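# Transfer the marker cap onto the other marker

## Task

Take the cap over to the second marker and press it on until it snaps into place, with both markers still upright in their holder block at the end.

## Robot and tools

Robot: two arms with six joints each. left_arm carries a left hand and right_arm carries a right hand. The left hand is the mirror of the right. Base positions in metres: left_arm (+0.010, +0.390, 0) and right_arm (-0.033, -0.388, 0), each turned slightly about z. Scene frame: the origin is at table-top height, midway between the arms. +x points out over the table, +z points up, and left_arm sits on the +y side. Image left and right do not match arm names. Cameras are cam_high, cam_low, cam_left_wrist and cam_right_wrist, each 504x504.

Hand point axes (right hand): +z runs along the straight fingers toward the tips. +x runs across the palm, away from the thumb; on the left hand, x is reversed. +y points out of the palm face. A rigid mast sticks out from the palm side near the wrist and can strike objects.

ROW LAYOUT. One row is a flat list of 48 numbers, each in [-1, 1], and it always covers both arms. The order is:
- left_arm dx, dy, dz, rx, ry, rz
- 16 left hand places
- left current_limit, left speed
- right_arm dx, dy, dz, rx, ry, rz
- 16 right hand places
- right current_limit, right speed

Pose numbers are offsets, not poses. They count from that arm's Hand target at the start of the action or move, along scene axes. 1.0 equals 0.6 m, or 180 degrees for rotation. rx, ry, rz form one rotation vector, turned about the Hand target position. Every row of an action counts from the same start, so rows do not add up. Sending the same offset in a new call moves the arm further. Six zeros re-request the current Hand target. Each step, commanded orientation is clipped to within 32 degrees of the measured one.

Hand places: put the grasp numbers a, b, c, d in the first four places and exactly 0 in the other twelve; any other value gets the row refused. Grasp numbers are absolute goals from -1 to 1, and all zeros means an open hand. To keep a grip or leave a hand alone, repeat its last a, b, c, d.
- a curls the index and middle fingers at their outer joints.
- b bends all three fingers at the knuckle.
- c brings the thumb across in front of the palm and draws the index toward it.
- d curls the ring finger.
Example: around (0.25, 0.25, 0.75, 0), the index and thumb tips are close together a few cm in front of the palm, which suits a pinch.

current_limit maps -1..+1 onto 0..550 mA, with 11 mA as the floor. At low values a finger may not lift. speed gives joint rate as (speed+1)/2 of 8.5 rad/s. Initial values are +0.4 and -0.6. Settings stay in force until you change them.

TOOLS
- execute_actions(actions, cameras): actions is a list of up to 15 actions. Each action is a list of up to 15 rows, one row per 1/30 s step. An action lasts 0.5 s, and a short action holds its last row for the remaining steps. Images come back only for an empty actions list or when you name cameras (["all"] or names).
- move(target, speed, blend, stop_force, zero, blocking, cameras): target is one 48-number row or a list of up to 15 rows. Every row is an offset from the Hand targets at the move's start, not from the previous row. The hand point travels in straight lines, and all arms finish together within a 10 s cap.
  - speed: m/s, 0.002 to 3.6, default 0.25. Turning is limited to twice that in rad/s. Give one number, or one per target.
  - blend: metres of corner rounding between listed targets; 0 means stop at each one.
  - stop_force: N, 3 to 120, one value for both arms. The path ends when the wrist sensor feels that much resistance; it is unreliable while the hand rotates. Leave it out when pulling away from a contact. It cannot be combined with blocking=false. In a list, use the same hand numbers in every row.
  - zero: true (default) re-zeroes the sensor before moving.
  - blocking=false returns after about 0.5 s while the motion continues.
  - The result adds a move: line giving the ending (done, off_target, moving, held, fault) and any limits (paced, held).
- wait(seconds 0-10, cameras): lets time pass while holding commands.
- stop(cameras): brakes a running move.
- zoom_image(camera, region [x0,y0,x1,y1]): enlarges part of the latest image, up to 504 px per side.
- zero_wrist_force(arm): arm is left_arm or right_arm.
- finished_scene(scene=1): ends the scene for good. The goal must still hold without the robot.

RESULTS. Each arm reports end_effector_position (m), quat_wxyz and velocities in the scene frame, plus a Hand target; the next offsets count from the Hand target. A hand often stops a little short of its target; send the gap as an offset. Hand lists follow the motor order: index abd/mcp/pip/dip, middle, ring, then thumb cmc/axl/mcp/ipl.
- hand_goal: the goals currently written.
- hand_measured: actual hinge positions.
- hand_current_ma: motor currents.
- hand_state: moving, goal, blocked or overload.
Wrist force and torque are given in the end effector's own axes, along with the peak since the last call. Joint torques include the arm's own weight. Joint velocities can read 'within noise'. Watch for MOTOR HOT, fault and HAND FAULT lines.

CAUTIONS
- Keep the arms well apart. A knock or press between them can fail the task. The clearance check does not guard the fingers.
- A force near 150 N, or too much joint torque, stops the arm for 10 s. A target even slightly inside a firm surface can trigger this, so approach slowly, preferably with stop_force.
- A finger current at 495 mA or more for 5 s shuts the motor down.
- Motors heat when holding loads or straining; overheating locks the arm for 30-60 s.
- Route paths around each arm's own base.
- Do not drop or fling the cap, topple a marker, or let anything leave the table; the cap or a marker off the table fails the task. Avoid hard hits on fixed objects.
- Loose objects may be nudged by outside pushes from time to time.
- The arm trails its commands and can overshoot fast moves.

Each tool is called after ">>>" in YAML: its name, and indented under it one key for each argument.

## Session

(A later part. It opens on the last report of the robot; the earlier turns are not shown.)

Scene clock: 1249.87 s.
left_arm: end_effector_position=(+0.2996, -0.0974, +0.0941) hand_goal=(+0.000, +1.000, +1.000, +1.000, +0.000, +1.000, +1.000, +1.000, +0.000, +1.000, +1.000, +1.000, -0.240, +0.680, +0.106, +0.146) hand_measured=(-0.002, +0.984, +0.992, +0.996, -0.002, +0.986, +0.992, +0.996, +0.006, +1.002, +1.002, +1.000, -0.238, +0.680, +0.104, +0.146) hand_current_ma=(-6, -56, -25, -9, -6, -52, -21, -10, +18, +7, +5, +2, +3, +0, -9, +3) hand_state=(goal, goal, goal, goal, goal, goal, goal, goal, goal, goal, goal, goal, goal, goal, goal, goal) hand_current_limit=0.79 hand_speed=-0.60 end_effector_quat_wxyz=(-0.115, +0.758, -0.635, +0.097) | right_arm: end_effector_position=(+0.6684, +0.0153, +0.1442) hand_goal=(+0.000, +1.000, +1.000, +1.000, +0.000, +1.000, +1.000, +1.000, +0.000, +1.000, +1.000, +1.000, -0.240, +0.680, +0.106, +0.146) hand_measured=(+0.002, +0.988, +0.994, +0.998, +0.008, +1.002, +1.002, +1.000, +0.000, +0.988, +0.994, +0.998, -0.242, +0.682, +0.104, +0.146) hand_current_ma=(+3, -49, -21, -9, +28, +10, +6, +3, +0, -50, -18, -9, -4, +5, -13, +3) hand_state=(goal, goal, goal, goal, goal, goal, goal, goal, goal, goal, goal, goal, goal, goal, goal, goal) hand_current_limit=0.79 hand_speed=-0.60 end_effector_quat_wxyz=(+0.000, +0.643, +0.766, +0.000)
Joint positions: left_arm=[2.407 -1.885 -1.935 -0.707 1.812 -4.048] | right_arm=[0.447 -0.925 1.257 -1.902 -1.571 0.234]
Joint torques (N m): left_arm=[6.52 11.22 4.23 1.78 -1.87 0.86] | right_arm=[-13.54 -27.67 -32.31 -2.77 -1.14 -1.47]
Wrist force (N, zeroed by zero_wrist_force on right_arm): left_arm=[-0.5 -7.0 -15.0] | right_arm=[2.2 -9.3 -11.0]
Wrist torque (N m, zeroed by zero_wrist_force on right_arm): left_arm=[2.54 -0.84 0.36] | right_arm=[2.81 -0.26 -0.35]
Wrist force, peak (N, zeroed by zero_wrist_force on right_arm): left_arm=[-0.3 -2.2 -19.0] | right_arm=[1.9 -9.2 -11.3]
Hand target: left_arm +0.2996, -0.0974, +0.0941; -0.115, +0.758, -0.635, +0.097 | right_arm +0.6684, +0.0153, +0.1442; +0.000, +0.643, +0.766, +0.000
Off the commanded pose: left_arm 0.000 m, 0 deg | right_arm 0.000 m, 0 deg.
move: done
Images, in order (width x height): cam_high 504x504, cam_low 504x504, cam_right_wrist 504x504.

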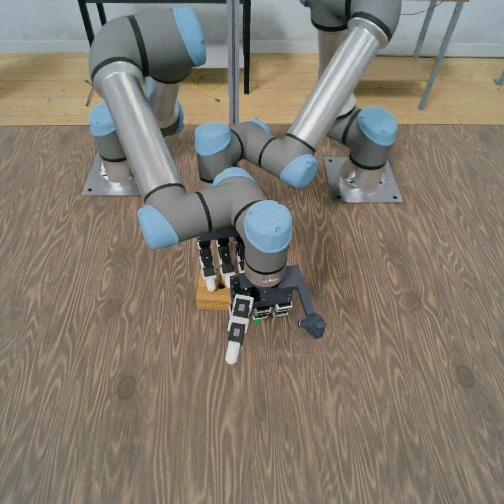

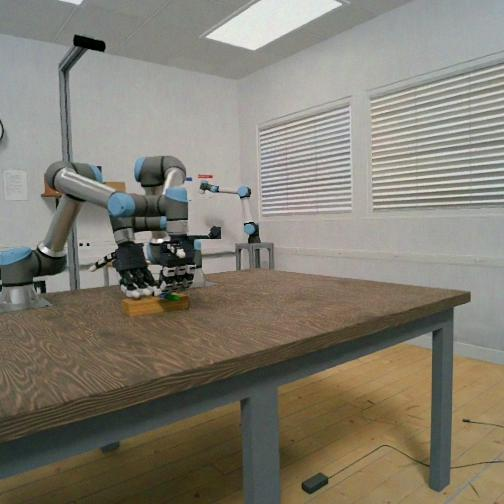

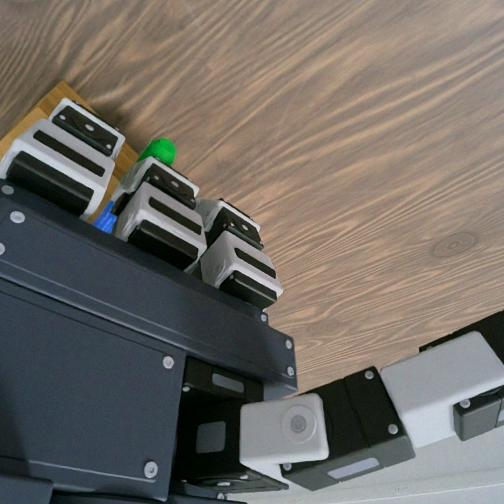

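>>> move:
  target: [0,0,0,0,0,0,-1,-0.5,0.5,-1,0,0,0,0,0,0,0,0,0,0,0,0,0.79,-0.6,0.0017,0.0003,0,0,0,0,-1,-0.5,0.5,-1,0,0,0,0,0,0,0,0,0,0,0,0,0.79,-0.6]
  speed: 0.01

>>> move:
  target: [0,0,0,0,0,0,-1,-0.5,0.5,-1,0,0,0,0,0,0,0,0,0,0,0,0,0.79,-0.6,0.0017,0.0003,0,0,0,0,-1,-0.5,0.5,-1,0,0,0,0,0,0,0,0,0,0,0,0,0.79,-0.6]
  speed: 0.01

Scene clock: 1251.27 s.
left_arm: end_effector_position=(+0.2996, -0.0974, +0.0941) hand_goal=(+0.000, +1.000, +1.000, +1.000, +0.000, +1.000, +1.000, +1.000, +0.000, +1.000, +1.000, +1.000, -0.240, +0.680, +0.106, +0.146) hand_measured=(-0.002, +0.984, +0.992, +0.996, -0.002, +0.986, +0.992, +0.996, +0.006, +1.002, +1.002, +1.000, -0.238, +0.680, +0.104, +0.146) hand_current_ma=(-6, -56, -25, -9, -6, -52, -21, -10, +18, +7, +5, +2, +3, +0, -9, +3) hand_state=(goal, goal, goal, goal, goal, goal, goal, goal, goal, goal, goal, goal, goal, goal, goal, goal) hand_current_limit=0.79 hand_speed=-0.60 end_effector_quat_wxyz=(-0.115, +0.758, -0.635, +0.097) | right_arm: end_effector_position=(+0.6694, +0.0155, +0.1442) hand_goal=(+0.000, +1.000, +1.000, +1.000, +0.000, +1.000, +1.000, +1.000, +0.000, +1.000, +1.000, +1.000, -0.240, +0.680, +0.106, +0.146) hand_measured=(+0.002, +0.988, +0.994, +0.998, +0.010, +1.004, +1.002, +1.000, +0.000, +0.988, +0.994, +0.998, -0.242, +0.682, +0.104, +0.146) hand_current_ma=(+3, -49, -21, -9, +34, +11, +7, +3, +0, -50, -18, -9, -4, +5, -13, +3) hand_state=(goal, goal, goal, goal, goal, goal, goal, goal, goal, goal, goal, goal, goal, goal, goal, goal) hand_current_limit=0.79 hand_speed=-0.60 end_effector_quat_wxyz=(+0.000, +0.643, +0.766, +0.000)
Joint positions: left_arm=[2.407 -1.885 -1.935 -0.707 1.812 -4.048] | right_arm=[0.446 -0.922 1.253 -1.901 -1.571 0.234]
Joint torques (N m): left_arm=[5.37 14.49 3.33 -0.86 -1.9 0.73] | right_arm=[-12.66 -28.53 -30.73 -3.1 -1.78 -1.35]
Wrist force (N, zeroed by zero_wrist_force on right_arm): left_arm=[-0.5 -7.1 -15.0] | right_arm=[1.7 -10.7 -11.6]
Wrist torque (N m, zeroed by zero_wrist_force on right_arm): left_arm=[2.57 -0.84 0.37] | right_arm=[2.96 -0.23 -0.45]
Wrist force, peak (N, zeroed by zero_wrist_force on right_arm): left_arm=[-0.3 -7.4 -15.3] | right_arm=[1.7 -10.2 -12.3]
Hand target: left_arm +0.2996, -0.0974, +0.0941; -0.115, +0.758, -0.635, +0.097 | right_arm +0.6695, +0.0155, +0.1442; +0.000, +0.643, +0.766, +0.000
Off the commanded pose: left_arm 0.000 m, 0 deg | right_arm 0.000 m, 0 deg.
move: done

Scene clock: 1251.97 s.
left_arm: end_effector_position=(+0.2996, -0.0974, +0.0941) hand_goal=(+0.000, +1.000, +1.000, +1.000, +0.000, +1.000, +1.000, +1.000, +0.000, +1.000, +1.000, +1.000, -0.240, +0.680, +0.106, +0.146) hand_measured=(-0.002, +0.984, +0.992, +0.996, -0.002, +0.986, +0.992, +0.996, +0.006, +1.002, +1.002, +1.000, -0.238, +0.680, +0.104, +0.146) hand_current_ma=(-6, -56, -25, -9, -6, -52, -21, -10, +18, +7, +5, +2, +3, +0, -9, +3) hand_state=(goal, goal, goal, goal, goal, goal, goal, goal, goal, goal, goal, goal, goal, goal, goal, goal) hand_current_limit=0.79 hand_speed=-0.60 end_effector_quat_wxyz=(-0.115, +0.758, -0.635, +0.097) | right_arm: end_effector_position=(+0.6704, +0.0157, +0.1442) hand_goal=(+0.000, +1.000, +1.000, +1.000, +0.000, +1.000, +1.000, +1.000, +0.000, +1.000, +1.000, +1.000, -0.240, +0.680, +0.106, +0.146) hand_measured=(+0.002, +0.988, +0.994, +0.998, +0.014, +1.004, +1.002, +1.002, +0.000, +0.988, +0.994, +0.998, -0.242, +0.682, +0.104, +0.146) hand_current_ma=(+3, -49, -21, -9, +44, +12, +7, +3, +0, -50, -18, -9, -4, +5, -13, +3) hand_state=(goal, goal, goal, goal, goal, goal, goal, goal, goal, goal, goal, goal, goal, goal, goal, goal) hand_current_limit=0.79 hand_speed=-0.60 end_effector_quat_wxyz=(+0.000, +0.643, +0.766, +0.000)
Joint positions: left_arm=[2.407 -1.885 -1.935 -0.708 1.812 -4.048] | right_arm=[0.446 -0.92 1.249 -1.899 -1.571 0.233]
Joint torques (N m): left_arm=[5.28 15.38 3.56 -1.41 -1.93 0.74] | right_arm=[-13.67 -28.06 -29.92 -3.21 -2.08 -1.44]
Wrist force (N, zeroed by zero_wrist_force on right_arm): left_arm=[-0.7 -7.8 -15.2] | right_arm=[1.4 -10.6 -13.2]
Wrist torque (N m, zeroed by zero_wrist_force on right_arm): left_arm=[2.55 -0.81 0.36] | right_arm=[3.22 -0.20 -0.48]
Wrist force, peak (N, zeroed by zero_wrist_force on right_arm): left_arm=[-0.7 -7.4 -15.4] | right_arm=[1.4 -10.7 -13.1]
Hand target: left_arm +0.2996, -0.0974, +0.0941; -0.115, +0.758, -0.635, +0.097 | right_arm +0.6705, +0.0157, +0.1442; +0.000, +0.643, +0.766, +0.000
Off the commanded pose: left_arm 0.000 m, 0 deg | right_arm 0.000 m, 0 deg.
move: done

>>> move:
  target: [0,0,0,0,0,0,-1,-0.5,0.5,-1,0,0,0,0,0,0,0,0,0,0,0,0,0.79,-0.6,0.0033,0.0006,0,0,0,0,-1,-0.5,0.5,-1,0,0,0,0,0,0,0,0,0,0,0,0,0.79,-0.6]
  speed: 0.01

>>> move:
  target: [0,0,0,0,0,0,-1,-0.5,0.5,-1,0,0,0,0,0,0,0,0,0,0,0,0,0.79,-0.6,0.0033,0.0006,0,0,0,0,-1,-0.5,0.5,-1,0,0,0,0,0,0,0,0,0,0,0,0,0.79,-0.6]
  speed: 0.01
  cameras: ["cam_high", "cam_low", "cam_right_wrist"]

>>> zoom_image:
  camera: "cam_low"
  region: [140, 275, 190, 315]

>>> zoom_image:
  camera: "cam_right_wrist"
  region: [20, 40, 280, 280]

Scene clock: 1257.30 s.
left_arm: end_effector_position=(+0.2996, -0.0974, +0.0941) hand_goal=(+0.000, +1.000, +1.000, +1.000, +0.000, +1.000, +1.000, +1.000, +0.000, +1.000, +1.000, +1.000, -0.240, +0.680, +0.106, +0.146) hand_measured=(-0.002, +0.984, +0.992, +0.996, -0.002, +0.986, +0.992, +0.996, +0.006, +1.002, +1.002, +1.000, -0.238, +0.680, +0.104, +0.146) hand_current_ma=(-6, -56, -25, -9, -6, -52, -21, -10, +18, +7, +5, +2, +3, +0, -9, +3) hand_state=(goal, goal, goal, goal, goal, goal, goal, goal, goal, goal, goal, goal, goal, goal, goal, goal) hand_current_limit=0.79 hand_speed=-0.60 end_effector_quat_wxyz=(-0.115, +0.758, -0.635, +0.097) | right_arm: end_effector_position=(+0.6724, +0.0160, +0.1442) hand_goal=(+0.000, +1.000, +1.000, +1.000, +0.000, +1.000, +1.000, +1.000, +0.000, +1.000, +1.000, +1.000, -0.240, +0.680, +0.106, +0.146) hand_measured=(+0.002, +0.988, +0.994, +0.998, +0.022, +1.004, +1.002, +1.002, +0.000, +0.988, +0.994, +0.998, -0.242, +0.682, +0.104, +0.146) hand_current_ma=(+3, -49, -21, -9, +73, +13, +8, +4, +0, -50, -18, -9, -4, +5, -13, +3) hand_state=(goal, goal, goal, goal, blocked, goal, goal, goal, goal, goal, goal, goal, goal, goal, goal, goal) hand_current_limit=0.79 hand_speed=-0.60 end_effector_quat_wxyz=(+0.000, +0.643, +0.766, +0.000)
Joint positions: left_arm=[2.407 -1.885 -1.935 -0.708 1.812 -4.048] | right_arm=[0.445 -0.916 1.242 -1.896 -1.571 0.233]
Joint torques (N m): left_arm=[5.93 24.91 3.55 -1.47 -1.81 0.9] | right_arm=[-12.24 -26.17 -30.52 -2.84 -3 -1.49]
Wrist force (N, zeroed by zero_wrist_force on right_arm): left_arm=[-0.9 -7.3 -15.0] | right_arm=[1.0 -9.9 -15.1]
Wrist torque (N m, zeroed by zero_wrist_force on right_arm): left_arm=[2.62 -0.85 0.34] | right_arm=[3.54 -0.20 -0.52]
Wrist force, peak (N, zeroed by zero_wrist_force on right_arm): left_arm=[-0.5 -7.9 -15.5] | right_arm=[1.0 -9.6 -15.5]
Hand target: left_arm +0.2996, -0.0974, +0.0941; -0.115, +0.758, -0.635, +0.097 | right_arm +0.6725, +0.0161, +0.1442; +0.000, +0.643, +0.766, +0.000
Off the commanded pose: left_arm 0.000 m, 0 deg | right_arm 0.000 m, 0 deg.
move: done

Scene clock: 1258.00 s.
left_arm: end_effector_position=(+0.2996, -0.0974, +0.0941) hand_goal=(+0.000, +1.000, +1.000, +1.000, +0.000, +1.000, +1.000, +1.000, +0.000, +1.000, +1.000, +1.000, -0.240, +0.680, +0.106, +0.146) hand_measured=(-0.002, +0.984, +0.992, +0.996, -0.002, +0.986, +0.992, +0.996, +0.006, +1.002, +1.002, +1.000, -0.238, +0.680, +0.104, +0.146) hand_current_ma=(-6, -56, -25, -9, -6, -52, -21, -10, +18, +7, +5, +2, +3, +0, -9, +3) hand_state=(goal, goal, goal, goal, goal, goal, goal, goal, goal, goal, goal, goal, goal, goal, goal, goal) hand_current_limit=0.79 hand_speed=-0.60 end_effector_quat_wxyz=(-0.115, +0.758, -0.635, +0.097) | right_arm: end_effector_position=(+0.6744, +0.0164, +0.1442) hand_goal=(+0.000, +1.000, +1.000, +1.000, +0.000, +1.000, +1.000, +1.000, +0.000, +1.000, +1.000, +1.000, -0.240, +0.680, +0.106, +0.146) hand_measured=(+0.002, +0.988, +0.994, +0.998, +0.030, +1.004, +1.002, +1.002, +0.000, +0.988, +0.994, +0.998, -0.242, +0.682, +0.104, +0.146) hand_current_ma=(+3, -49, -21, -9, +104, +13, +8, +4, +0, -50, -18, -9, -4, +5, -13, +3) hand_state=(goal, goal, goal, goal, blocked, goal, goal, goal, goal, goal, goal, goal, goal, goal, goal, goal) hand_current_limit=0.79 hand_speed=-0.60 end_effector_quat_wxyz=(+0.000, +0.643, +0.766, +0.000)
Joint positions: left_arm=[2.407 -1.885 -1.935 -0.708 1.812 -4.048] | right_arm=[0.445 -0.911 1.234 -1.893 -1.571 0.232]
Joint torques (N m): left_arm=[5.12 26.86 3.32 -1.26 -1.83 0.89] | right_arm=[-11.91 -25.8 -29.29 -2.77 -2.99 -1.33]
Wrist force (N, zeroed by zero_wrist_force on right_arm): left_arm=[-0.9 -7.9 -15.7] | right_arm=[0.5 -8.9 -16.8]
Wrist torque (N m, zeroed by zero_wrist_force on right_arm): left_arm=[2.63 -0.90 0.32] | right_arm=[3.70 -0.21 -0.58]
Wrist force, peak (N, zeroed by zero_wrist_force on right_arm): left_arm=[-0.9 -7.9 -15.7] | right_arm=[0.7 -9.4 -16.7]
Hand target: left_arm +0.2996, -0.0974, +0.0941; -0.115, +0.758, -0.635, +0.097 | right_arm +0.6744, +0.0164, +0.1442; +0.000, +0.643, +0.766, +0.000
Off the commanded pose: left_arm 0.000 m, 0 deg | right_arm 0.000 m, 0 deg.
move: done
Images, in order (width x height): cam_high 504x504, cam_low 504x504, cam_right_wrist 504x504.

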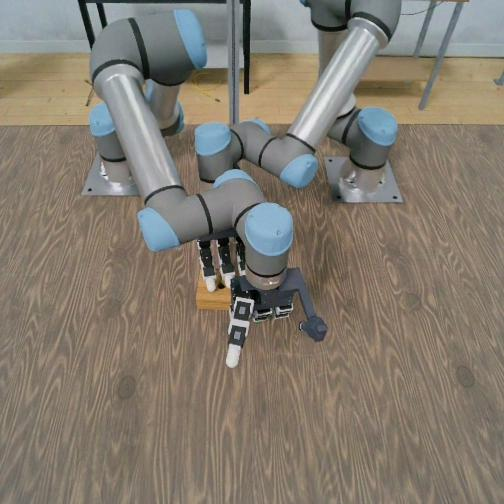

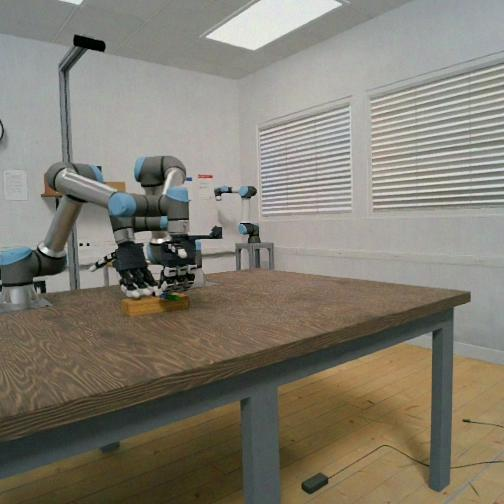

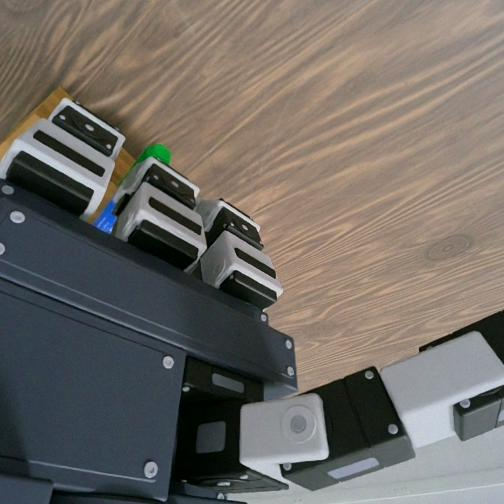

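Scaled by 10.080.

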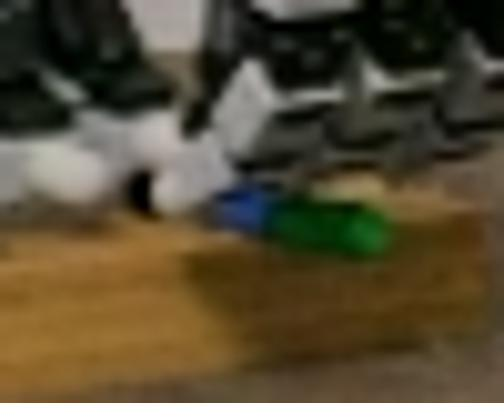

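Scaled by 1.938.

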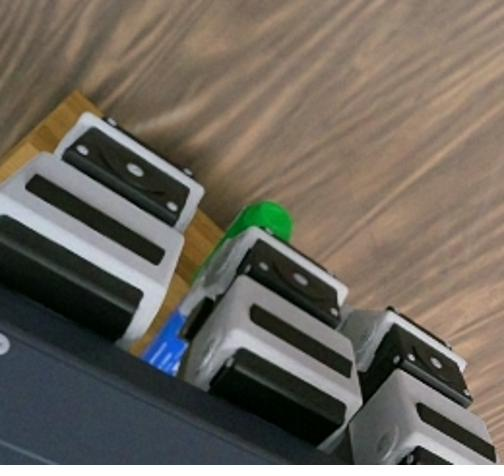

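>>> move:
  target: [0,0,0,0,0,0,-1,-0.5,0.5,-1,0,0,0,0,0,0,0,0,0,0,0,0,0.79,-0.6,0,-0.004,0.002,0,0,0,-1,-0.5,0.5,-1,0,0,0,0,0,0,0,0,0,0,0,0,0.79,-0.6]
  speed: 0.01

>>> move:
  target: [0,0,0,0,0,0,-1,-0.5,0.5,-1,0,0,0,0,0,0,0,0,0,0,0,0,0.79,-0.6,0.0165,0.003,0,0,0,0,-1,-0.5,0.5,-1,0,0,0,0,0,0,0,0,0,0,0,0,0.79,-0.6]
  speed: 0.02

>>> move:
  target: [0,0,0,0,0,0,-1,-0.5,0.5,-1,0,0,0,0,0,0,0,0,0,0,0,0,0.79,-0.6,0.0165,0.003,0,0,0,0,-1,-0.5,0.5,-1,0,0,0,0,0,0,0,0,0,0,0,0,0.79,-0.6]
  speed: 0.02
  cameras: ["cam_high", "cam_low", "cam_right_wrist"]

>>> zoom_image:
  camera: "cam_low"
  region: [140, 275, 190, 315]

>>> zoom_image:
  camera: "cam_right_wrist"
  region: [20, 40, 280, 280]

Scene clock: 1266.27 s.
left_arm: end_effector_position=(+0.2996, -0.0974, +0.0941) hand_goal=(+0.000, +1.000, +1.000, +1.000, +0.000, +1.000, +1.000, +1.000, +0.000, +1.000, +1.000, +1.000, -0.240, +0.680, +0.106, +0.146) hand_measured=(-0.002, +0.984, +0.992, +0.996, -0.002, +0.986, +0.992, +0.996, +0.014, +1.002, +1.002, +1.000, -0.238, +0.680, +0.104, +0.146) hand_current_ma=(-6, -56, -25, -9, -6, -52, -21, -10, +38, +7, +5, +2, +3, +0, -9, +3) hand_state=(goal, goal, goal, goal, goal, goal, goal, goal, goal, goal, goal, goal, goal, goal, goal, goal) hand_current_limit=0.79 hand_speed=-0.60 end_effector_quat_wxyz=(-0.115, +0.758, -0.635, +0.097) | right_arm: end_effector_position=(+0.6744, +0.0141, +0.1453) hand_goal=(+0.000, +1.000, +1.000, +1.000, +0.000, +1.000, +1.000, +1.000, +0.000, +1.000, +1.000, +1.000, -0.240, +0.680, +0.106, +0.146) hand_measured=(+0.002, +0.988, +0.994, +0.998, +0.022, +1.002, +1.002, +1.000, +0.000, +0.988, +0.994, +0.998, -0.242, +0.682, +0.104, +0.146) hand_current_ma=(+3, -49, -21, -9, +73, +6, +5, +3, +0, -50, -18, -9, -4, +5, -13, +3) hand_state=(goal, goal, goal, goal, blocked, goal, goal, goal, goal, goal, goal, goal, goal, goal, goal, goal) hand_current_limit=0.79 hand_speed=-0.60 end_effector_quat_wxyz=(+0.000, +0.643, +0.766, +0.000)
Joint positions: left_arm=[2.407 -1.885 -1.935 -0.708 1.812 -4.048] | right_arm=[0.442 -0.915 1.238 -1.893 -1.571 0.229]
Joint torques (N m): left_arm=[3.93 29.88 3.93 -1.37 -1.86 0.76] | right_arm=[-11 -49.6 -10.57 -1.22 -2.93 -1.52]
Wrist force (N, zeroed by zero_wrist_force on right_arm): left_arm=[-0.2 -6.0 -14.6] | right_arm=[2.2 -2.9 -6.3]
Wrist torque (N m, zeroed by zero_wrist_force on right_arm): left_arm=[2.47 -0.77 0.35] | right_arm=[1.79 -0.37 -0.21]
Wrist force, peak (N, zeroed by zero_wrist_force on right_arm): left_arm=[-0.9 -7.8 -15.9] | right_arm=[0.6 -9.5 -16.6]
Hand target: left_arm +0.2996, -0.0974, +0.0941; -0.115, +0.758, -0.635, +0.097 | right_arm +0.6744, +0.0140, +0.1454; +0.000, +0.643, +0.766, +0.000
Off the commanded pose: left_arm 0.000 m, 0 deg | right_arm 0.000 m, 0 deg.
move: done

Scene clock: 1267.17 s.
left_arm: end_effector_position=(+0.2996, -0.0974, +0.0941) hand_goal=(+0.000, +1.000, +1.000, +1.000, +0.000, +1.000, +1.000, +1.000, +0.000, +1.000, +1.000, +1.000, -0.240, +0.680, +0.106, +0.146) hand_measured=(-0.002, +0.984, +0.992, +0.996, -0.002, +0.986, +0.992, +0.996, -0.004, +1.002, +1.002, +1.000, -0.238, +0.680, +0.104, +0.146) hand_current_ma=(-6, -56, -25, -9, -6, -52, -21, -10, -11, +7, +5, +2, +3, +0, -9, +3) hand_state=(goal, goal, goal, goal, goal, goal, goal, goal, goal, goal, goal, goal, goal, goal, goal, goal) hand_current_limit=0.79 hand_speed=-0.60 end_effector_quat_wxyz=(-0.115, +0.758, -0.635, +0.097) | right_arm: end_effector_position=(+0.6843, +0.0158, +0.1454) hand_goal=(+0.000, +1.000, +1.000, +1.000, +0.000, +1.000, +1.000, +1.000, +0.000, +1.000, +1.000, +1.000, -0.240, +0.680, +0.106, +0.146) hand_measured=(+0.002, +0.988, +0.994, +0.998, +0.022, +1.000, +1.000, +1.000, +0.000, +0.988, +0.994, +0.998, -0.242, +0.682, +0.104, +0.146) hand_current_ma=(+3, -49, -21, -9, +71, +2, +2, +1, +0, -50, -18, -9, -4, +5, -13, +3) hand_state=(goal, goal, goal, goal, blocked, goal, goal, goal, goal, goal, goal, goal, goal, goal, goal, goal) hand_current_limit=0.79 hand_speed=-0.60 end_effector_quat_wxyz=(+0.000, +0.643, +0.766, +0.000)
Joint positions: left_arm=[2.407 -1.885 -1.935 -0.708 1.812 -4.048] | right_arm=[0.439 -0.893 1.2 -1.877 -1.571 0.226]
Joint torques (N m): left_arm=[4.28 28.96 4 -1.34 -1.97 0.62] | right_arm=[-8.99 -34.84 -31.56 -0.57 -2.37 -1.49]
Wrist force (N, zeroed by zero_wrist_force on right_arm): left_arm=[-1.5 -6.6 -15.9] | right_arm=[0.5 -0.9 -1.3]
Wrist torque (N m, zeroed by zero_wrist_force on right_arm): left_arm=[2.59 -0.97 0.17] | right_arm=[0.63 -0.39 -0.35]
Wrist force, peak (N, zeroed by zero_wrist_force on right_arm): left_arm=[-1.3 -6.4 -16.2] | right_arm=[2.0 -3.2 -6.9]
Hand target: left_arm +0.2996, -0.0974, +0.0941; -0.115, +0.758, -0.635, +0.097 | right_arm +0.6843, +0.0158, +0.1454; +0.000, +0.643, +0.766, +0.000
Off the commanded pose: left_arm 0.000 m, 0 deg | right_arm 0.000 m, 0 deg.
move: done

Scene clock: 1268.07 s.
left_arm: end_effector_position=(+0.2996, -0.0974, +0.0941) hand_goal=(+0.000, +1.000, +1.000, +1.000, +0.000, +1.000, +1.000, +1.000, +0.000, +1.000, +1.000, +1.000, -0.240, +0.680, +0.106, +0.146) hand_measured=(-0.002, +0.984, +0.992, +0.996, -0.002, +0.986, +0.992, +0.996, -0.004, +1.002, +1.002, +1.000, -0.238, +0.680, +0.104, +0.146) hand_current_ma=(-6, -56, -25, -9, -6, -52, -21, -10, -11, +7, +5, +2, +3, +0, -9, +3) hand_state=(goal, goal, goal, goal, goal, goal, goal, goal, goal, goal, goal, goal, goal, goal, goal, goal) hand_current_limit=0.79 hand_speed=-0.60 end_effector_quat_wxyz=(-0.115, +0.758, -0.635, +0.097) | right_arm: end_effector_position=(+0.6942, +0.0176, +0.1454) hand_goal=(+0.000, +1.000, +1.000, +1.000, +0.000, +1.000, +1.000, +1.000, +0.000, +1.000, +1.000, +1.000, -0.240, +0.680, +0.106, +0.146) hand_measured=(+0.002, +0.988, +0.994, +0.998, +0.022, +1.000, +1.000, +1.000, +0.000, +0.988, +0.994, +0.998, -0.242, +0.682, +0.104, +0.146) hand_current_ma=(+3, -49, -21, -9, +71, +2, +2, +1, +0, -50, -18, -9, -4, +5, -13, +3) hand_state=(goal, goal, goal, goal, blocked, goal, goal, goal, goal, goal, goal, goal, goal, goal, goal, goal) hand_current_limit=0.79 hand_speed=-0.60 end_effector_quat_wxyz=(+0.000, +0.643, +0.766, +0.000)
Joint positions: left_arm=[2.407 -1.885 -1.935 -0.708 1.812 -4.048] | right_arm=[0.436 -0.87 1.16 -1.86 -1.571 0.223]
Joint torques (N m): left_arm=[3.54 30.51 3.69 -1.36 -1.76 0.81] | right_arm=[-10.08 -36.43 -31.84 -0.36 -1.74 -1.45]
Wrist force (N, zeroed by zero_wrist_force on right_arm): left_arm=[-1.2 -6.3 -15.9] | right_arm=[1.1 -0.4 -0.7]
Wrist torque (N m, zeroed by zero_wrist_force on right_arm): left_arm=[2.62 -1.01 0.19] | right_arm=[0.56 -0.44 -0.29]
Wrist force, peak (N, zeroed by zero_wrist_force on right_arm): left_arm=[-1.3 -6.3 -16.4] | right_arm=[0.9 -1.1 -1.4]
Hand target: left_arm +0.2996, -0.0974, +0.0941; -0.115, +0.758, -0.635, +0.097 | right_arm +0.6942, +0.0176, +0.1454; +0.000, +0.643, +0.766, +0.000
Off the commanded pose: left_arm 0.000 m, 0 deg | right_arm 0.000 m, 0 deg.
move: done
Images, in order (width x height): cam_high 504x504, cam_low 504x504, cam_right_wrist 504x504.

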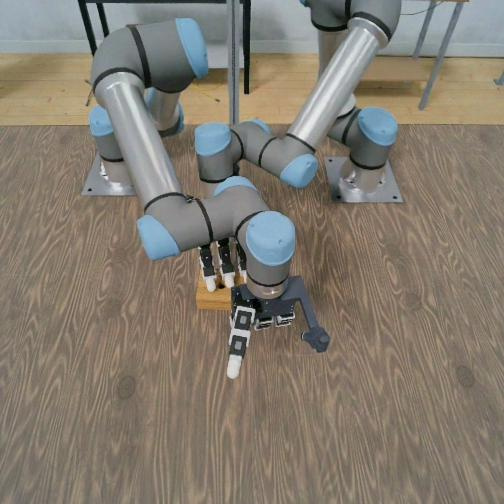

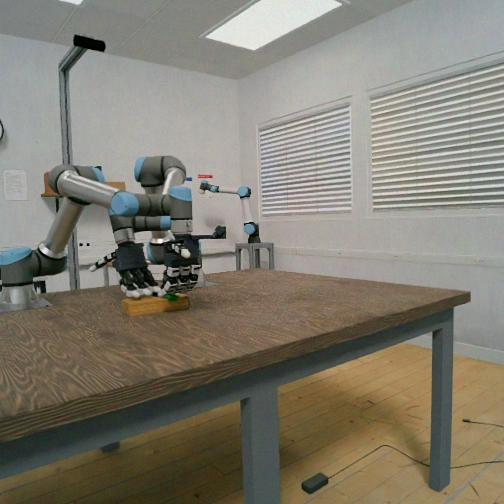

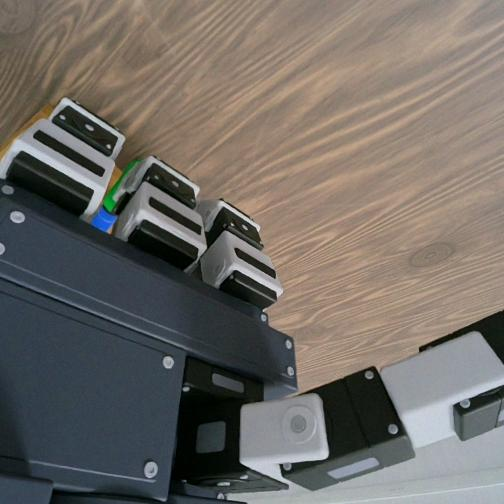

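Scaled by 10.080.

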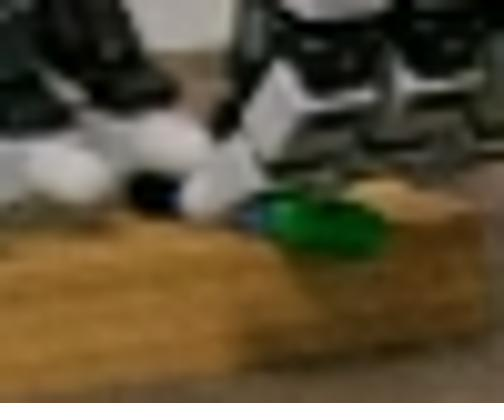

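Scaled by 1.938.

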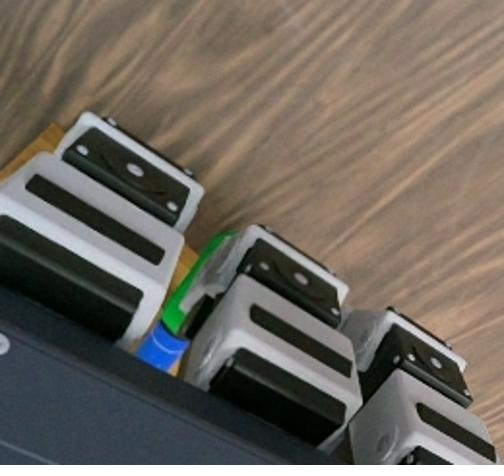

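>>> move:
  target:
    - [0,0,0,0,0,0,-1,-0.5,0.5,-1,0,0,0,0,0,0,0,0,0,0,0,0,0.79,-0.6,0.005,0.001,0.03,0,0,0,-1,-0.5,0.5,-1,0,0,0,0,0,0,0,0,0,0,0,0,0.79,-0.6]
    - [0,0,0,0,0,0,-1,-0.5,0.5,-1,0,0,0,0,0,0,0,0,0,0,0,0,0.79,-0.6,0.11,0.0057,0.03,0,0,0,-1,-0.5,0.5,-1,0,0,0,0,0,0,0,0,0,0,0,0,0.79,-0.6]
    - [0,0,0,0,0,0,-1,-0.5,0.5,-1,0,0,0,0,0,0,0,0,0,0,0,0,0.79,-0.6,0.11,0.0057,-0.03,0,0,0,-1,-0.5,0.5,-1,0,0,0,0,0,0,0,0,0,0,0,0,0.79,-0.6]
  speed: [0.1, 0.15, 0.1]
  blend: [0.004, 0.004, 0]
  cameras: ["cam_high", "cam_low"]

>>> zoom_image:
  camera: "cam_high"
  region: [215, 270, 295, 350]

Scene clock: 1274.37 s.
left_arm: end_effector_position=(+0.2996, -0.0974, +0.0941) hand_goal=(+0.000, +1.000, +1.000, +1.000, +0.000, +1.000, +1.000, +1.000, +0.000, +1.000, +1.000, +1.000, -0.240, +0.680, +0.106, +0.146) hand_measured=(-0.002, +0.984, +0.992, +0.996, -0.002, +0.986, +0.992, +0.996, +0.010, +1.002, +1.002, +1.000, -0.238, +0.680, +0.104, +0.146) hand_current_ma=(-6, -56, -25, -9, -6, -52, -21, -10, +27, +7, +5, +2, +3, +0, -9, +3) hand_state=(goal, goal, goal, goal, goal, goal, goal, goal, goal, goal, goal, goal, goal, goal, goal, goal) hand_current_limit=0.79 hand_speed=-0.60 end_effector_quat_wxyz=(-0.115, +0.758, -0.635, +0.097) | right_arm: end_effector_position=(+0.7602, +0.0210, +0.1275) hand_goal=(+0.000, +1.000, +1.000, +1.000, +0.000, +1.000, +1.000, +1.000, +0.000, +1.000, +1.000, +1.000, -0.240, +0.680, +0.106, +0.146) hand_measured=(+0.002, +0.988, +0.994, +0.998, +0.004, +0.996, +1.000, +1.000, +0.000, +0.988, +0.994, +0.998, -0.242, +0.682, +0.104, +0.146) hand_current_ma=(+3, -47, -21, -9, +9, -11, +0, +1, +0, -48, -18, -9, -4, +5, -13, +3) hand_state=(goal, goal, goal, goal, goal, goal, goal, goal, goal, goal, goal, goal, goal, goal, goal, goal) hand_current_limit=0.79 hand_speed=-0.60 end_effector_quat_wxyz=(+0.000, +0.643, +0.766, +0.000)
Joint positions: left_arm=[2.407 -1.885 -1.935 -0.708 1.812 -4.048] | right_arm=[0.408 -0.701 0.906 -1.774 -1.571 0.195]
Joint torques (N m): left_arm=[2.22 30.48 4.06 -1.26 -1.87 0.69] | right_arm=[-8.67 -43.01 -11.82 -5.73 -3 -1.52]
Wrist force (N, zeroed by zero_wrist_force on right_arm): left_arm=[-0.3 -5.6 -15.2] | right_arm=[2.3 0.8 1.5]
Wrist torque (N m, zeroed by zero_wrist_force on right_arm): left_arm=[2.50 -0.83 0.29] | right_arm=[0.08 -0.38 -0.06]
Wrist force, peak (N, zeroed by zero_wrist_force on right_arm): left_arm=[-1.4 -6.5 -16.4] | right_arm=[2.6 1.1 1.4]
Hand target: left_arm +0.2996, -0.0974, +0.0941; -0.115, +0.758, -0.635, +0.097 | right_arm +0.7602, +0.0210, +0.1274; +0.000, +0.643, +0.766, +0.000
Off the commanded pose: left_arm 0.000 m, 0 deg | right_arm 0.000 m, 0 deg.
move: done
Images, in order (width x height): cam_high 504x504, cam_low 504x504.

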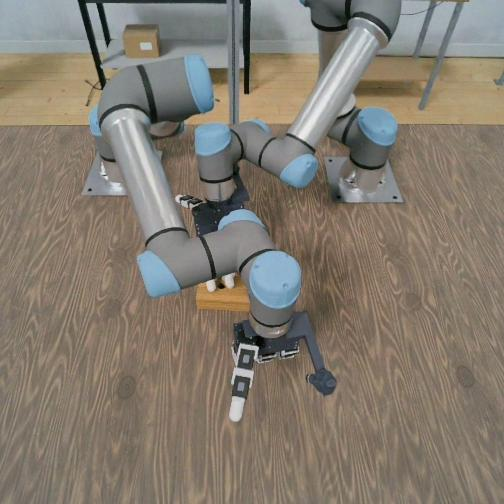

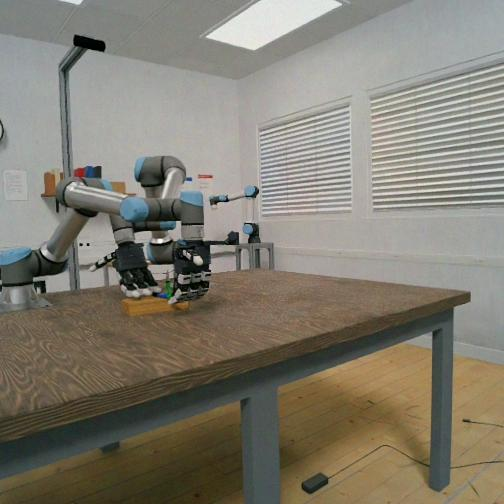

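Scaled by 6.300.

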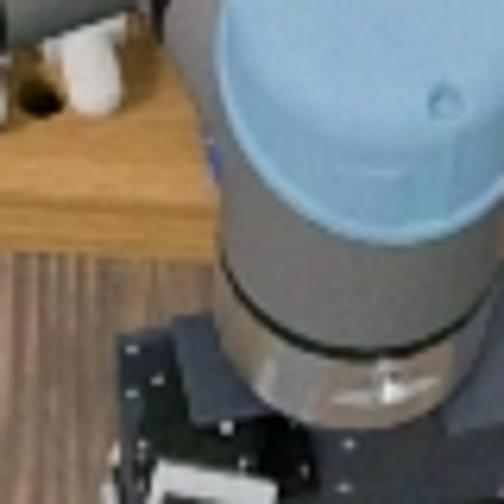

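>>> move:
  target: [0,0,0,0,0,0,-1,-0.5,0.5,-1,0,0,0,0,0,0,0,0,0,0,0,0,0.79,-0.6,-0.08,-0.014,0,0,0,0,-1,-0.5,0.5,-1,0,0,0,0,0,0,0,0,0,0,0,0,0.79,-0.6]
  speed: 0.025
  stop_force: 3
  cameras: ["cam_high", "cam_low", "cam_right_wrist"]

>>> zoom_image:
  camera: "cam_low"
  region: [140, 265, 200, 315]

Scene clock: 1277.70 s.
left_arm: end_effector_position=(+0.2996, -0.0974, +0.0941) hand_goal=(+0.000, +1.000, +1.000, +1.000, +0.000, +1.000, +1.000, +1.000, +0.000, +1.000, +1.000, +1.000, -0.240, +0.680, +0.106, +0.146) hand_measured=(-0.002, +0.984, +0.992, +0.996, -0.002, +0.986, +0.992, +0.996, +0.012, +1.002, +1.002, +1.000, -0.238, +0.680, +0.104, +0.146) hand_current_ma=(-6, -56, -25, -9, -6, -52, -21, -10, +31, +7, +5, +2, +3, +0, -9, +3) hand_state=(goal, goal, goal, goal, goal, goal, goal, goal, goal, goal, goal, goal, goal, goal, goal, goal) hand_current_limit=0.79 hand_speed=-0.60 end_effector_quat_wxyz=(-0.115, +0.758, -0.635, +0.097) | right_arm: end_effector_position=(+0.7122, +0.0126, +0.1274) hand_goal=(+0.000, +1.000, +1.000, +1.000, +0.000, +1.000, +1.000, +1.000, +0.000, +1.000, +1.000, +1.000, -0.240, +0.680, +0.106, +0.146) hand_measured=(+0.002, +0.988, +0.994, +0.998, +0.016, +0.960, +0.980, +0.994, +0.000, +0.988, +0.994, +0.998, -0.242, +0.682, +0.104, +0.146) hand_current_ma=(+3, -47, -21, -9, +51, -178, -76, -19, +0, -48, -18, -9, -4, +5, -13, +3) hand_state=(goal, goal, goal, goal, goal, blocked, goal, goal, goal, goal, goal, goal, goal, goal, goal, goal) hand_current_limit=0.79 hand_speed=-0.60 end_effector_quat_wxyz=(+0.000, +0.643, +0.766, +0.000)
Joint positions: left_arm=[2.407 -1.885 -1.935 -0.708 1.812 -4.048] | right_arm=[0.421 -0.825 1.129 -1.874 -1.571 0.208]
Joint torques (N m): left_arm=[2.85 29.63 3.7 -1.28 -1.72 0.81] | right_arm=[12.64 -58.98 -10.17 -5.13 0.39 1.3]
Wrist force (N, zeroed by zero_wrist_force on right_arm): left_arm=[-0.4 -5.4 -15.3] | right_arm=[0.8 3.2 1.3]
Wrist torque (N m, zeroed by zero_wrist_force on right_arm): left_arm=[2.46 -0.86 0.23] | right_arm=[0.01 -0.49 -0.31]
Wrist force, peak (N, zeroed by zero_wrist_force on right_arm): left_arm=[-0.2 -5.8 -15.7] | right_arm=[1.0 3.6 1.9]
Hand target: left_arm +0.2996, -0.0974, +0.0941; -0.115, +0.758, -0.635, +0.097 | right_arm +0.7122, +0.0126, +0.1274; +0.000, +0.643, +0.766, +0.000
Off the commanded pose: left_arm 0.000 m, 0 deg | right_arm 0.000 m, 0 deg.
move: done
Images, in order (width x height): cam_high 504x504, cam_low 504x504, cam_right_wrist 504x504.

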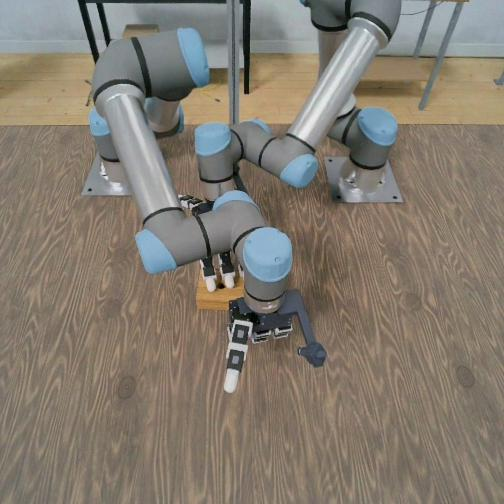

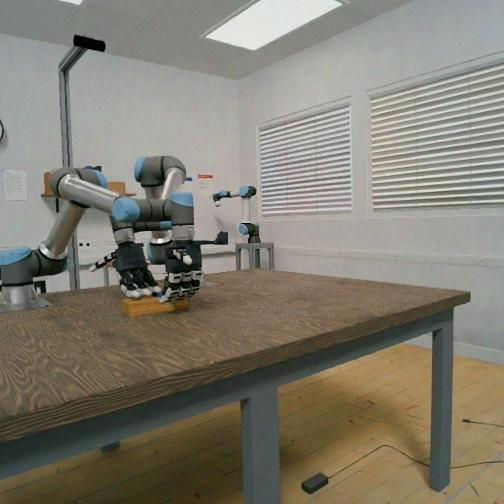

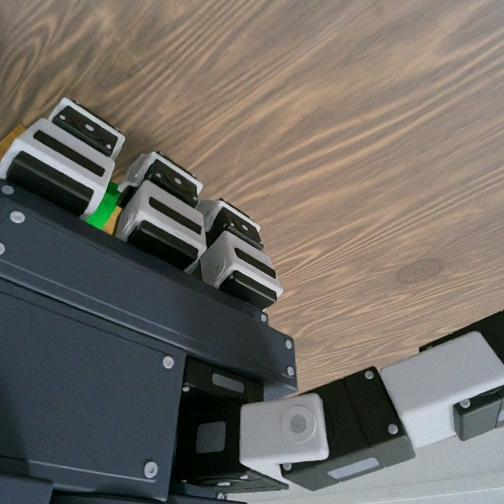

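Scaled by 8.400.

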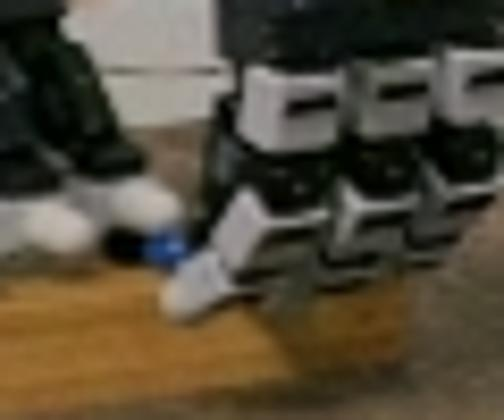

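>>> move:
  target:
    - [0,0,0,0,0,0,-1,-0.5,0.5,-1,0,0,0,0,0,0,0,0,0,0,0,0,0.79,-0.6,0.01,0.0017,0,0,0,0,-1,-0.5,0.5,-1,0,0,0,0,0,0,0,0,0,0,0,0,0.79,-0.6]
    - [0,0,0,0,0,0,-1,-0.5,0.5,-1,0,0,0,0,0,0,0,0,0,0,0,0,0.79,-0.6,0.01,0.0017,0.06,0,0,0,-1,-0.5,0.5,-1,0,0,0,0,0,0,0,0,0,0,0,0,0.79,-0.6]
    - [0,0,0,0,0,0,-1,-0.5,0.5,-1,0,0,0,0,0,0,0,0,0,0,0,0,0.79,-0.6,-0.0803,0.0033,0.06,0,0,0,-1,-0.5,0.5,-1,0,0,0,0,0,0,0,0,0,0,0,0,0.79,-0.6]
    - [0,0,0,0,0,0,-1,-0.5,0.5,-1,0,0,0,0,0,0,0,0,0,0,0,0,0.79,-0.6,-0.0803,0.0033,0.036,0,0,0,-1,-0.5,0.5,-1,0,0,0,0,0,0,0,0,0,0,0,0,0.79,-0.6]
  speed: [0.1, 0.15, 0.15, 0.05]
  blend: [0.004, 0.004, 0.004, 0]

>>> move:
  target: [0,0,-0.0014,0,0,0,-1,-0.5,0.5,-1,0,0,0,0,0,0,0,0,0,0,0,0,0.79,-0.6,0,0,-0.0095,0,0,0,-1,-0.5,0.5,-1,0,0,0,0,0,0,0,0,0,0,0,0,0.79,-0.6]
  speed: 0.01

Scene clock: 1289.27 s.
left_arm: end_effector_position=(+0.2996, -0.0974, +0.0941) hand_goal=(+0.000, +1.000, +1.000, +1.000, +0.000, +1.000, +1.000, +1.000, +0.000, +1.000, +1.000, +1.000, -0.240, +0.680, +0.106, +0.146) hand_measured=(-0.002, +0.984, +0.992, +0.996, -0.002, +0.986, +0.992, +0.996, +0.012, +1.002, +1.002, +1.000, -0.238, +0.680, +0.104, +0.146) hand_current_ma=(-6, -56, -25, -9, -6, -52, -21, -10, +31, +7, +5, +2, +3, +0, -9, +3) hand_state=(goal, goal, goal, goal, goal, goal, goal, goal, goal, goal, goal, goal, goal, goal, goal, goal) hand_current_limit=0.79 hand_speed=-0.60 end_effector_quat_wxyz=(-0.115, +0.758, -0.635, +0.097) | right_arm: end_effector_position=(+0.6641, +0.0146, +0.1491) hand_goal=(+0.000, +1.000, +1.000, +1.000, +0.000, +1.000, +1.000, +1.000, +0.000, +1.000, +1.000, +1.000, -0.240, +0.680, +0.106, +0.146) hand_measured=(+0.002, +0.988, +0.994, +0.998, +0.004, +0.988, +0.992, +0.996, +0.000, +0.988, +0.994, +0.998, -0.242, +0.682, +0.104, +0.146) hand_current_ma=(+3, -47, -21, -9, +9, -47, -25, -11, +0, -48, -18, -9, -4, +5, -13, +3) hand_state=(goal, goal, goal, goal, goal, goal, goal, goal, goal, goal, goal, goal, goal, goal, goal, goal) hand_current_limit=0.79 hand_speed=-0.60 end_effector_quat_wxyz=(+0.000, +0.643, +0.766, +0.000)
Joint positions: left_arm=[2.407 -1.885 -1.935 -0.708 1.812 -4.048] | right_arm=[0.448 -0.938 1.266 -1.898 -1.571 0.235]
Joint torques (N m): left_arm=[1.32 30.21 3.98 -1.25 -1.75 0.93] | right_arm=[10.73 -35.15 -11.65 -5.6 -0.78 1.31]
Wrist force (N, zeroed by zero_wrist_force on right_arm): left_arm=[0.0 -5.5 -14.9] | right_arm=[1.8 0.6 0.7]
Wrist torque (N m, zeroed by zero_wrist_force on right_arm): left_arm=[2.42 -0.81 0.30] | right_arm=[0.15 -0.35 -0.20]
Wrist force, peak (N, zeroed by zero_wrist_force on right_arm): left_arm=[-0.5 -5.6 -15.4] | right_arm=[1.2 3.3 1.5]
Hand target: left_arm +0.2996, -0.0974, +0.0941; -0.115, +0.758, -0.635, +0.097 | right_arm +0.6641, +0.0146, +0.1490; +0.000, +0.643, +0.766, +0.000
Off the commanded pose: left_arm 0.000 m, 0 deg | right_arm 0.000 m, 0 deg.
move: done; blend cut to 0.003 m at target 1

Scene clock: 1290.33 s.
left_arm: end_effector_position=(+0.2996, -0.0974, +0.0933) hand_goal=(+0.000, +1.000, +1.000, +1.000, +0.000, +1.000, +1.000, +1.000, +0.000, +1.000, +1.000, +1.000, -0.240, +0.680, +0.106, +0.146) hand_measured=(-0.002, +0.984, +0.992, +0.996, -0.002, +0.986, +0.992, +0.996, +0.034, +1.004, +1.002, +1.002, -0.238, +0.680, +0.104, +0.146) hand_current_ma=(-6, -56, -25, -9, -6, -52, -21, -10, +110, +9, +7, +3, +3, +0, -9, +3) hand_state=(goal, goal, goal, goal, goal, goal, goal, goal, blocked, goal, goal, goal, goal, goal, goal, goal) hand_current_limit=0.79 hand_speed=-0.60 end_effector_quat_wxyz=(-0.115, +0.758, -0.635, +0.097) | right_arm: end_effector_position=(+0.6641, +0.0146, +0.1433) hand_goal=(+0.000, +1.000, +1.000, +1.000, +0.000, +1.000, +1.000, +1.000, +0.000, +1.000, +1.000, +1.000, -0.240, +0.680, +0.106, +0.146) hand_measured=(+0.002, +0.988, +0.994, +0.998, +0.024, +1.000, +1.002, +1.000, +0.000, +0.988, +0.994, +0.998, -0.242, +0.682, +0.104, +0.146) hand_current_ma=(+3, -47, -21, -9, +86, +3, +3, +2, +0, -48, -18, -9, -4, +5, -13, +3) hand_state=(goal, goal, goal, goal, blocked, goal, goal, goal, goal, goal, goal, goal, goal, goal, goal, goal) hand_current_limit=0.79 hand_speed=-0.60 end_effector_quat_wxyz=(+0.000, +0.643, +0.766, +0.000)
Joint positions: left_arm=[2.407 -1.887 -1.936 -0.705 1.812 -4.048] | right_arm=[0.448 -0.933 1.274 -1.911 -1.571 0.235]
Joint torques (N m): left_arm=[0.88 6.9 0.39 1.09 -1.84 0.69] | right_arm=[11.88 -23.65 -1.17 -2.76 -0.68 1.14]
Wrist force (N, zeroed by zero_wrist_force on right_arm): left_arm=[1.5 -3.8 -24.6] | right_arm=[0.1 8.7 -17.4]
Wrist torque (N m, zeroed by zero_wrist_force on right_arm): left_arm=[3.80 -1.38 0.38] | right_arm=[2.47 -0.09 -0.29]
Wrist force, peak (N, zeroed by zero_wrist_force on right_arm): left_arm=[0.8 -3.1 -25.6] | right_arm=[0.2 8.6 -17.6]
Hand target: left_arm +0.2996, -0.0974, +0.0933; -0.115, +0.758, -0.635, +0.097 | right_arm +0.6641, +0.0146, +0.1433; +0.000, +0.643, +0.766, +0.000
Off the commanded pose: left_arm 0.000 m, 0 deg | right_arm 0.000 m, 0 deg.
move: done

>>> move:
  target:
    - [0,0,0,0,0,0,-1,-0.5,0.5,-1,0,0,0,0,0,0,0,0,0,0,0,0,0.79,-0.6,0,0,0.009,0,0,0,-1,-0.5,0.5,-1,0,0,0,0,0,0,0,0,0,0,0,0,0.79,-0.6]
    - [0,0,0,0,0,0,-1,-0.5,0.5,-1,0,0,0,0,0,0,0,0,0,0,0,0,0.79,-0.6,0,0,0.0025,0,0,0,-1,-0.5,0.5,-1,0,0,0,0,0,0,0,0,0,0,0,0,0.79,-0.6]
  speed: 0.02

>>> move:
  target:
    - [0,0,0.01,0,0,0,-1,-0.5,0.5,-1,0,0,0,0,0,0,0,0,0,0,0,0,0.79,-0.6,0,0,0,0,0,0,-1,-0.5,0.5,-1,0,0,0,0,0,0,0,0,0,0,0,0,0.79,-0.6]
    - [0,0,0.0012,0,0,0,-1,-0.5,0.5,-1,0,0,0,0,0,0,0,0,0,0,0,0,0.79,-0.6,0,0,0,0,0,0,-1,-0.5,0.5,-1,0,0,0,0,0,0,0,0,0,0,0,0,0.79,-0.6]
  speed: 0.02

Scene clock: 1292.77 s.
left_arm: end_effector_position=(+0.2996, -0.0974, +0.0933) hand_goal=(+0.000, +1.000, +1.000, +1.000, +0.000, +1.000, +1.000, +1.000, +0.000, +1.000, +1.000, +1.000, -0.240, +0.680, +0.106, +0.146) hand_measured=(-0.002, +0.984, +0.992, +0.996, -0.002, +0.986, +0.992, +0.996, +0.036, +1.004, +1.002, +1.002, -0.238, +0.680, +0.104, +0.146) hand_current_ma=(-6, -56, -25, -9, -6, -52, -21, -10, +117, +9, +7, +3, +3, +0, -9, +3) hand_state=(goal, goal, goal, goal, goal, goal, goal, goal, blocked, goal, goal, goal, goal, goal, goal, goal) hand_current_limit=0.79 hand_speed=-0.60 end_effector_quat_wxyz=(-0.115, +0.758, -0.635, +0.097) | right_arm: end_effector_position=(+0.6641, +0.0146, +0.1450) hand_goal=(+0.000, +1.000, +1.000, +1.000, +0.000, +1.000, +1.000, +1.000, +0.000, +1.000, +1.000, +1.000, -0.240, +0.680, +0.106, +0.146) hand_measured=(+0.002, +0.988, +0.994, +0.998, +0.004, +1.000, +1.000, +1.000, +0.000, +0.988, +0.994, +0.998, -0.242, +0.682, +0.104, +0.146) hand_current_ma=(+3, -47, -21, -9, +9, +0, +1, +1, +0, -48, -18, -9, -4, +5, -13, +3) hand_state=(goal, goal, goal, goal, goal, goal, goal, goal, goal, goal, goal, goal, goal, goal, goal, goal) hand_current_limit=0.79 hand_speed=-0.60 end_effector_quat_wxyz=(+0.000, +0.643, +0.766, +0.000)
Joint positions: left_arm=[2.407 -1.887 -1.936 -0.705 1.812 -4.048] | right_arm=[0.448 -0.935 1.272 -1.907 -1.571 0.235]
Joint torques (N m): left_arm=[0.18 7.19 1.23 1.29 -1.66 0.7] | right_arm=[10.96 -30.91 -8.24 -4.12 -0.53 0.84]
Wrist force (N, zeroed by zero_wrist_force on right_arm): left_arm=[1.2 -3.7 -24.4] | right_arm=[1.8 4.6 -4.6]
Wrist torque (N m, zeroed by zero_wrist_force on right_arm): left_arm=[3.77 -1.32 0.35] | right_arm=[0.72 -0.28 -0.13]
Wrist force, peak (N, zeroed by zero_wrist_force on right_arm): left_arm=[1.3 -3.8 -24.8] | right_arm=[-0.2 9.0 -18.5]
Hand target: left_arm +0.2996, -0.0974, +0.0933; -0.115, +0.758, -0.635, +0.097 | right_arm +0.6641, +0.0146, +0.1448; +0.000, +0.643, +0.766, +0.000
Off the commanded pose: left_arm 0.000 m, 0 deg | right_arm 0.000 m, 0 deg.
move: done

Scene clock: 1294.03 s.
left_arm: end_effector_position=(+0.2997, -0.0975, +0.0941) hand_goal=(+0.000, +1.000, +1.000, +1.000, +0.000, +1.000, +1.000, +1.000, +0.000, +1.000, +1.000, +1.000, -0.240, +0.680, +0.106, +0.146) hand_measured=(-0.002, +0.984, +0.992, +0.996, -0.002, +0.986, +0.992, +0.996, +0.004, +1.002, +1.002, +1.000, -0.238, +0.680, +0.104, +0.146) hand_current_ma=(-6, -56, -25, -9, -6, -52, -21, -10, +12, +5, +5, +2, +3, +0, -9, +3) hand_state=(goal, goal, goal, goal, goal, goal, goal, goal, goal, goal, goal, goal, goal, goal, goal, goal) hand_current_limit=0.79 hand_speed=-0.60 end_effector_quat_wxyz=(-0.115, +0.758, -0.635, +0.097) | right_arm: end_effector_position=(+0.6641, +0.0146, +0.1448) hand_goal=(+0.000, +1.000, +1.000, +1.000, +0.000, +1.000, +1.000, +1.000, +0.000, +1.000, +1.000, +1.000, -0.240, +0.680, +0.106, +0.146) hand_measured=(+0.002, +0.988, +0.994, +0.998, +0.006, +1.000, +1.000, +1.000, +0.000, +0.988, +0.994, +0.998, -0.242, +0.682, +0.104, +0.146) hand_current_ma=(+3, -47, -21, -9, +21, +2, +1, +1, +0, -48, -18, -9, -4, +5, -13, +3) hand_state=(goal, goal, goal, goal, goal, goal, goal, goal, goal, goal, goal, goal, goal, goal, goal, goal) hand_current_limit=0.79 hand_speed=-0.60 end_effector_quat_wxyz=(+0.000, +0.643, +0.766, +0.000)
Joint positions: left_arm=[2.407 -1.885 -1.935 -0.707 1.812 -4.048] | right_arm=[0.448 -0.934 1.272 -1.907 -1.571 0.235]
Joint torques (N m): left_arm=[0.42 9.17 4.84 3.19 0.96 0.43] | right_arm=[10.92 -33.33 -15.52 -4.77 -0.3 0.59]
Wrist force (N, zeroed by zero_wrist_force on right_arm): left_arm=[-0.2 4.7 -23.5] | right_arm=[1.0 2.3 -5.4]
Wrist torque (N m, zeroed by zero_wrist_force on right_arm): left_arm=[3.18 -1.45 -0.36] | right_arm=[1.01 -0.24 -0.28]
Wrist force, peak (N, zeroed by zero_wrist_force on right_arm): left_arm=[1.2 -3.9 -24.6] | right_arm=[1.5 5.4 -5.9]
Hand target: left_arm +0.2996, -0.0974, +0.0940; -0.115, +0.758, -0.635, +0.097 | right_arm +0.6641, +0.0146, +0.1448; +0.000, +0.643, +0.766, +0.000
Off the commanded pose: left_arm 0.000 m, 0 deg | right_arm 0.000 m, 0 deg.
move: done

>>> move:
  target: [0,0,0,0,0,0,-1,-0.5,0.5,-1,0,0,0,0,0,0,0,0,0,0,0,0,0.79,-0.6,0,0,-0.0028,0,0,0,-1,-0.5,0.5,-1,0,0,0,0,0,0,0,0,0,0,0,0,0.79,-0.6]
  speed: 0.01

>>> move:
  target: [0,0,0,0,0,0,-1,-0.5,0.5,-1,0,0,0,0,0,0,0,0,0,0,0,0,0.79,-0.6,0.0033,0.0005,0,0,0,0,-1,-0.5,0.5,-1,0,0,0,0,0,0,0,0,0,0,0,0,0.79,-0.6]
  speed: 0.01

Scene clock: 1295.63 s.
left_arm: end_effector_position=(+0.2996, -0.0974, +0.0940) hand_goal=(+0.000, +1.000, +1.000, +1.000, +0.000, +1.000, +1.000, +1.000, +0.000, +1.000, +1.000, +1.000, -0.240, +0.680, +0.106, +0.146) hand_measured=(-0.002, +0.984, +0.992, +0.996, -0.002, +0.986, +0.992, +0.996, +0.028, +1.002, +1.002, +1.002, -0.238, +0.680, +0.104, +0.146) hand_current_ma=(-6, -56, -25, -9, -6, -52, -21, -10, +86, +6, +5, +2, +3, +0, -9, +3) hand_state=(goal, goal, goal, goal, goal, goal, goal, goal, blocked, goal, goal, goal, goal, goal, goal, goal) hand_current_limit=0.79 hand_speed=-0.60 end_effector_quat_wxyz=(-0.115, +0.758, -0.635, +0.097) | right_arm: end_effector_position=(+0.6641, +0.0146, +0.1432) hand_goal=(+0.000, +1.000, +1.000, +1.000, +0.000, +1.000, +1.000, +1.000, +0.000, +1.000, +1.000, +1.000, -0.240, +0.680, +0.106, +0.146) hand_measured=(+0.002, +0.988, +0.994, +0.998, +0.028, +1.002, +1.002, +1.000, +0.000, +0.988, +0.994, +0.998, -0.242, +0.682, +0.104, +0.146) hand_current_ma=(+3, -47, -21, -9, +100, +5, +5, +3, +0, -48, -18, -9, -4, +5, -13, +3) hand_state=(goal, goal, goal, goal, blocked, goal, goal, goal, goal, goal, goal, goal, goal, goal, goal, goal) hand_current_limit=0.79 hand_speed=-0.60 end_effector_quat_wxyz=(+0.000, +0.643, +0.766, +0.000)
Joint positions: left_arm=[2.407 -1.885 -1.935 -0.707 1.812 -4.048] | right_arm=[0.448 -0.933 1.274 -1.911 -1.571 0.235]
Joint torques (N m): left_arm=[-0.09 8.65 3.86 2.53 0.91 -0.12] | right_arm=[11 -21.4 0.04 -2.98 -0.09 0.19]
Wrist force (N, zeroed by zero_wrist_force on right_arm): left_arm=[0.6 3.0 -22.7] | right_arm=[0.1 7.6 -22.0]
Wrist torque (N m, zeroed by zero_wrist_force on right_arm): left_arm=[3.12 -1.26 -0.13] | right_arm=[3.24 -0.01 -0.31]
Wrist force, peak (N, zeroed by zero_wrist_force on right_arm): left_arm=[-0.2 3.9 -25.4] | right_arm=[0.1 7.6 -22.0]
Hand target: left_arm +0.2996, -0.0974, +0.0940; -0.115, +0.758, -0.635, +0.097 | right_arm +0.6641, +0.0146, +0.1431; +0.000, +0.643, +0.766, +0.000
Off the commanded pose: left_arm 0.000 m, 0 deg | right_arm 0.000 m, 0 deg.
move: done

Scene clock: 1296.33 s.
left_arm: end_effector_position=(+0.2997, -0.0974, +0.0940) hand_goal=(+0.000, +1.000, +1.000, +1.000, +0.000, +1.000, +1.000, +1.000, +0.000, +1.000, +1.000, +1.000, -0.240, +0.680, +0.106, +0.146) hand_measured=(-0.002, +0.984, +0.992, +0.996, -0.002, +0.986, +0.992, +0.996, +0.030, +1.002, +1.002, +1.002, -0.238, +0.680, +0.104, +0.146) hand_current_ma=(-6, -56, -25, -9, -6, -52, -21, -10, +97, +6, +5, +2, +3, +0, -9, +3) hand_state=(goal, goal, goal, goal, goal, goal, goal, goal, blocked, goal, goal, goal, goal, goal, goal, goal) hand_current_limit=0.79 hand_speed=-0.60 end_effector_quat_wxyz=(-0.115, +0.758, -0.635, +0.097) | right_arm: end_effector_position=(+0.6659, +0.0149, +0.1431) hand_goal=(+0.000, +1.000, +1.000, +1.000, +0.000, +1.000, +1.000, +1.000, +0.000, +1.000, +1.000, +1.000, -0.240, +0.680, +0.106, +0.146) hand_measured=(+0.002, +0.988, +0.994, +0.998, +0.032, +1.004, +1.002, +1.002, +0.000, +0.988, +0.994, +0.998, -0.242, +0.682, +0.104, +0.146) hand_current_ma=(+3, -47, -21, -9, +115, +13, +8, +4, +0, -48, -18, -9, -4, +5, -13, +3) hand_state=(goal, goal, goal, goal, blocked, goal, goal, goal, goal, goal, goal, goal, goal, goal, goal, goal) hand_current_limit=0.79 hand_speed=-0.60 end_effector_quat_wxyz=(+0.000, +0.643, +0.766, -0.001)
Joint positions: left_arm=[2.407 -1.885 -1.935 -0.707 1.812 -4.048] | right_arm=[0.448 -0.929 1.267 -1.908 -1.571 0.235]
Joint torques (N m): left_arm=[0.35 9.82 3.78 2.16 0.14 -0.42] | right_arm=[-11.23 -25.04 -28.74 -2.8 -0.19 -1.48]
Wrist force (N, zeroed by zero_wrist_force on right_arm): left_arm=[0.8 -2.5 -18.3] | right_arm=[0.3 -8.8 -17.7]
Wrist torque (N m, zeroed by zero_wrist_force on right_arm): left_arm=[2.74 -0.97 0.23] | right_arm=[3.68 -0.10 -0.57]
Wrist force, peak (N, zeroed by zero_wrist_force on right_arm): left_arm=[0.7 3.1 -22.6] | right_arm=[0.0 8.2 -23.9]
Hand target: left_arm +0.2996, -0.0974, +0.0940; -0.115, +0.758, -0.635, +0.097 | right_arm +0.6660, +0.0149, +0.1431; +0.000, +0.643, +0.766, +0.000
Off the commanded pose: left_arm 0.000 m, 0 deg | right_arm 0.000 m, 0 deg.
move: done


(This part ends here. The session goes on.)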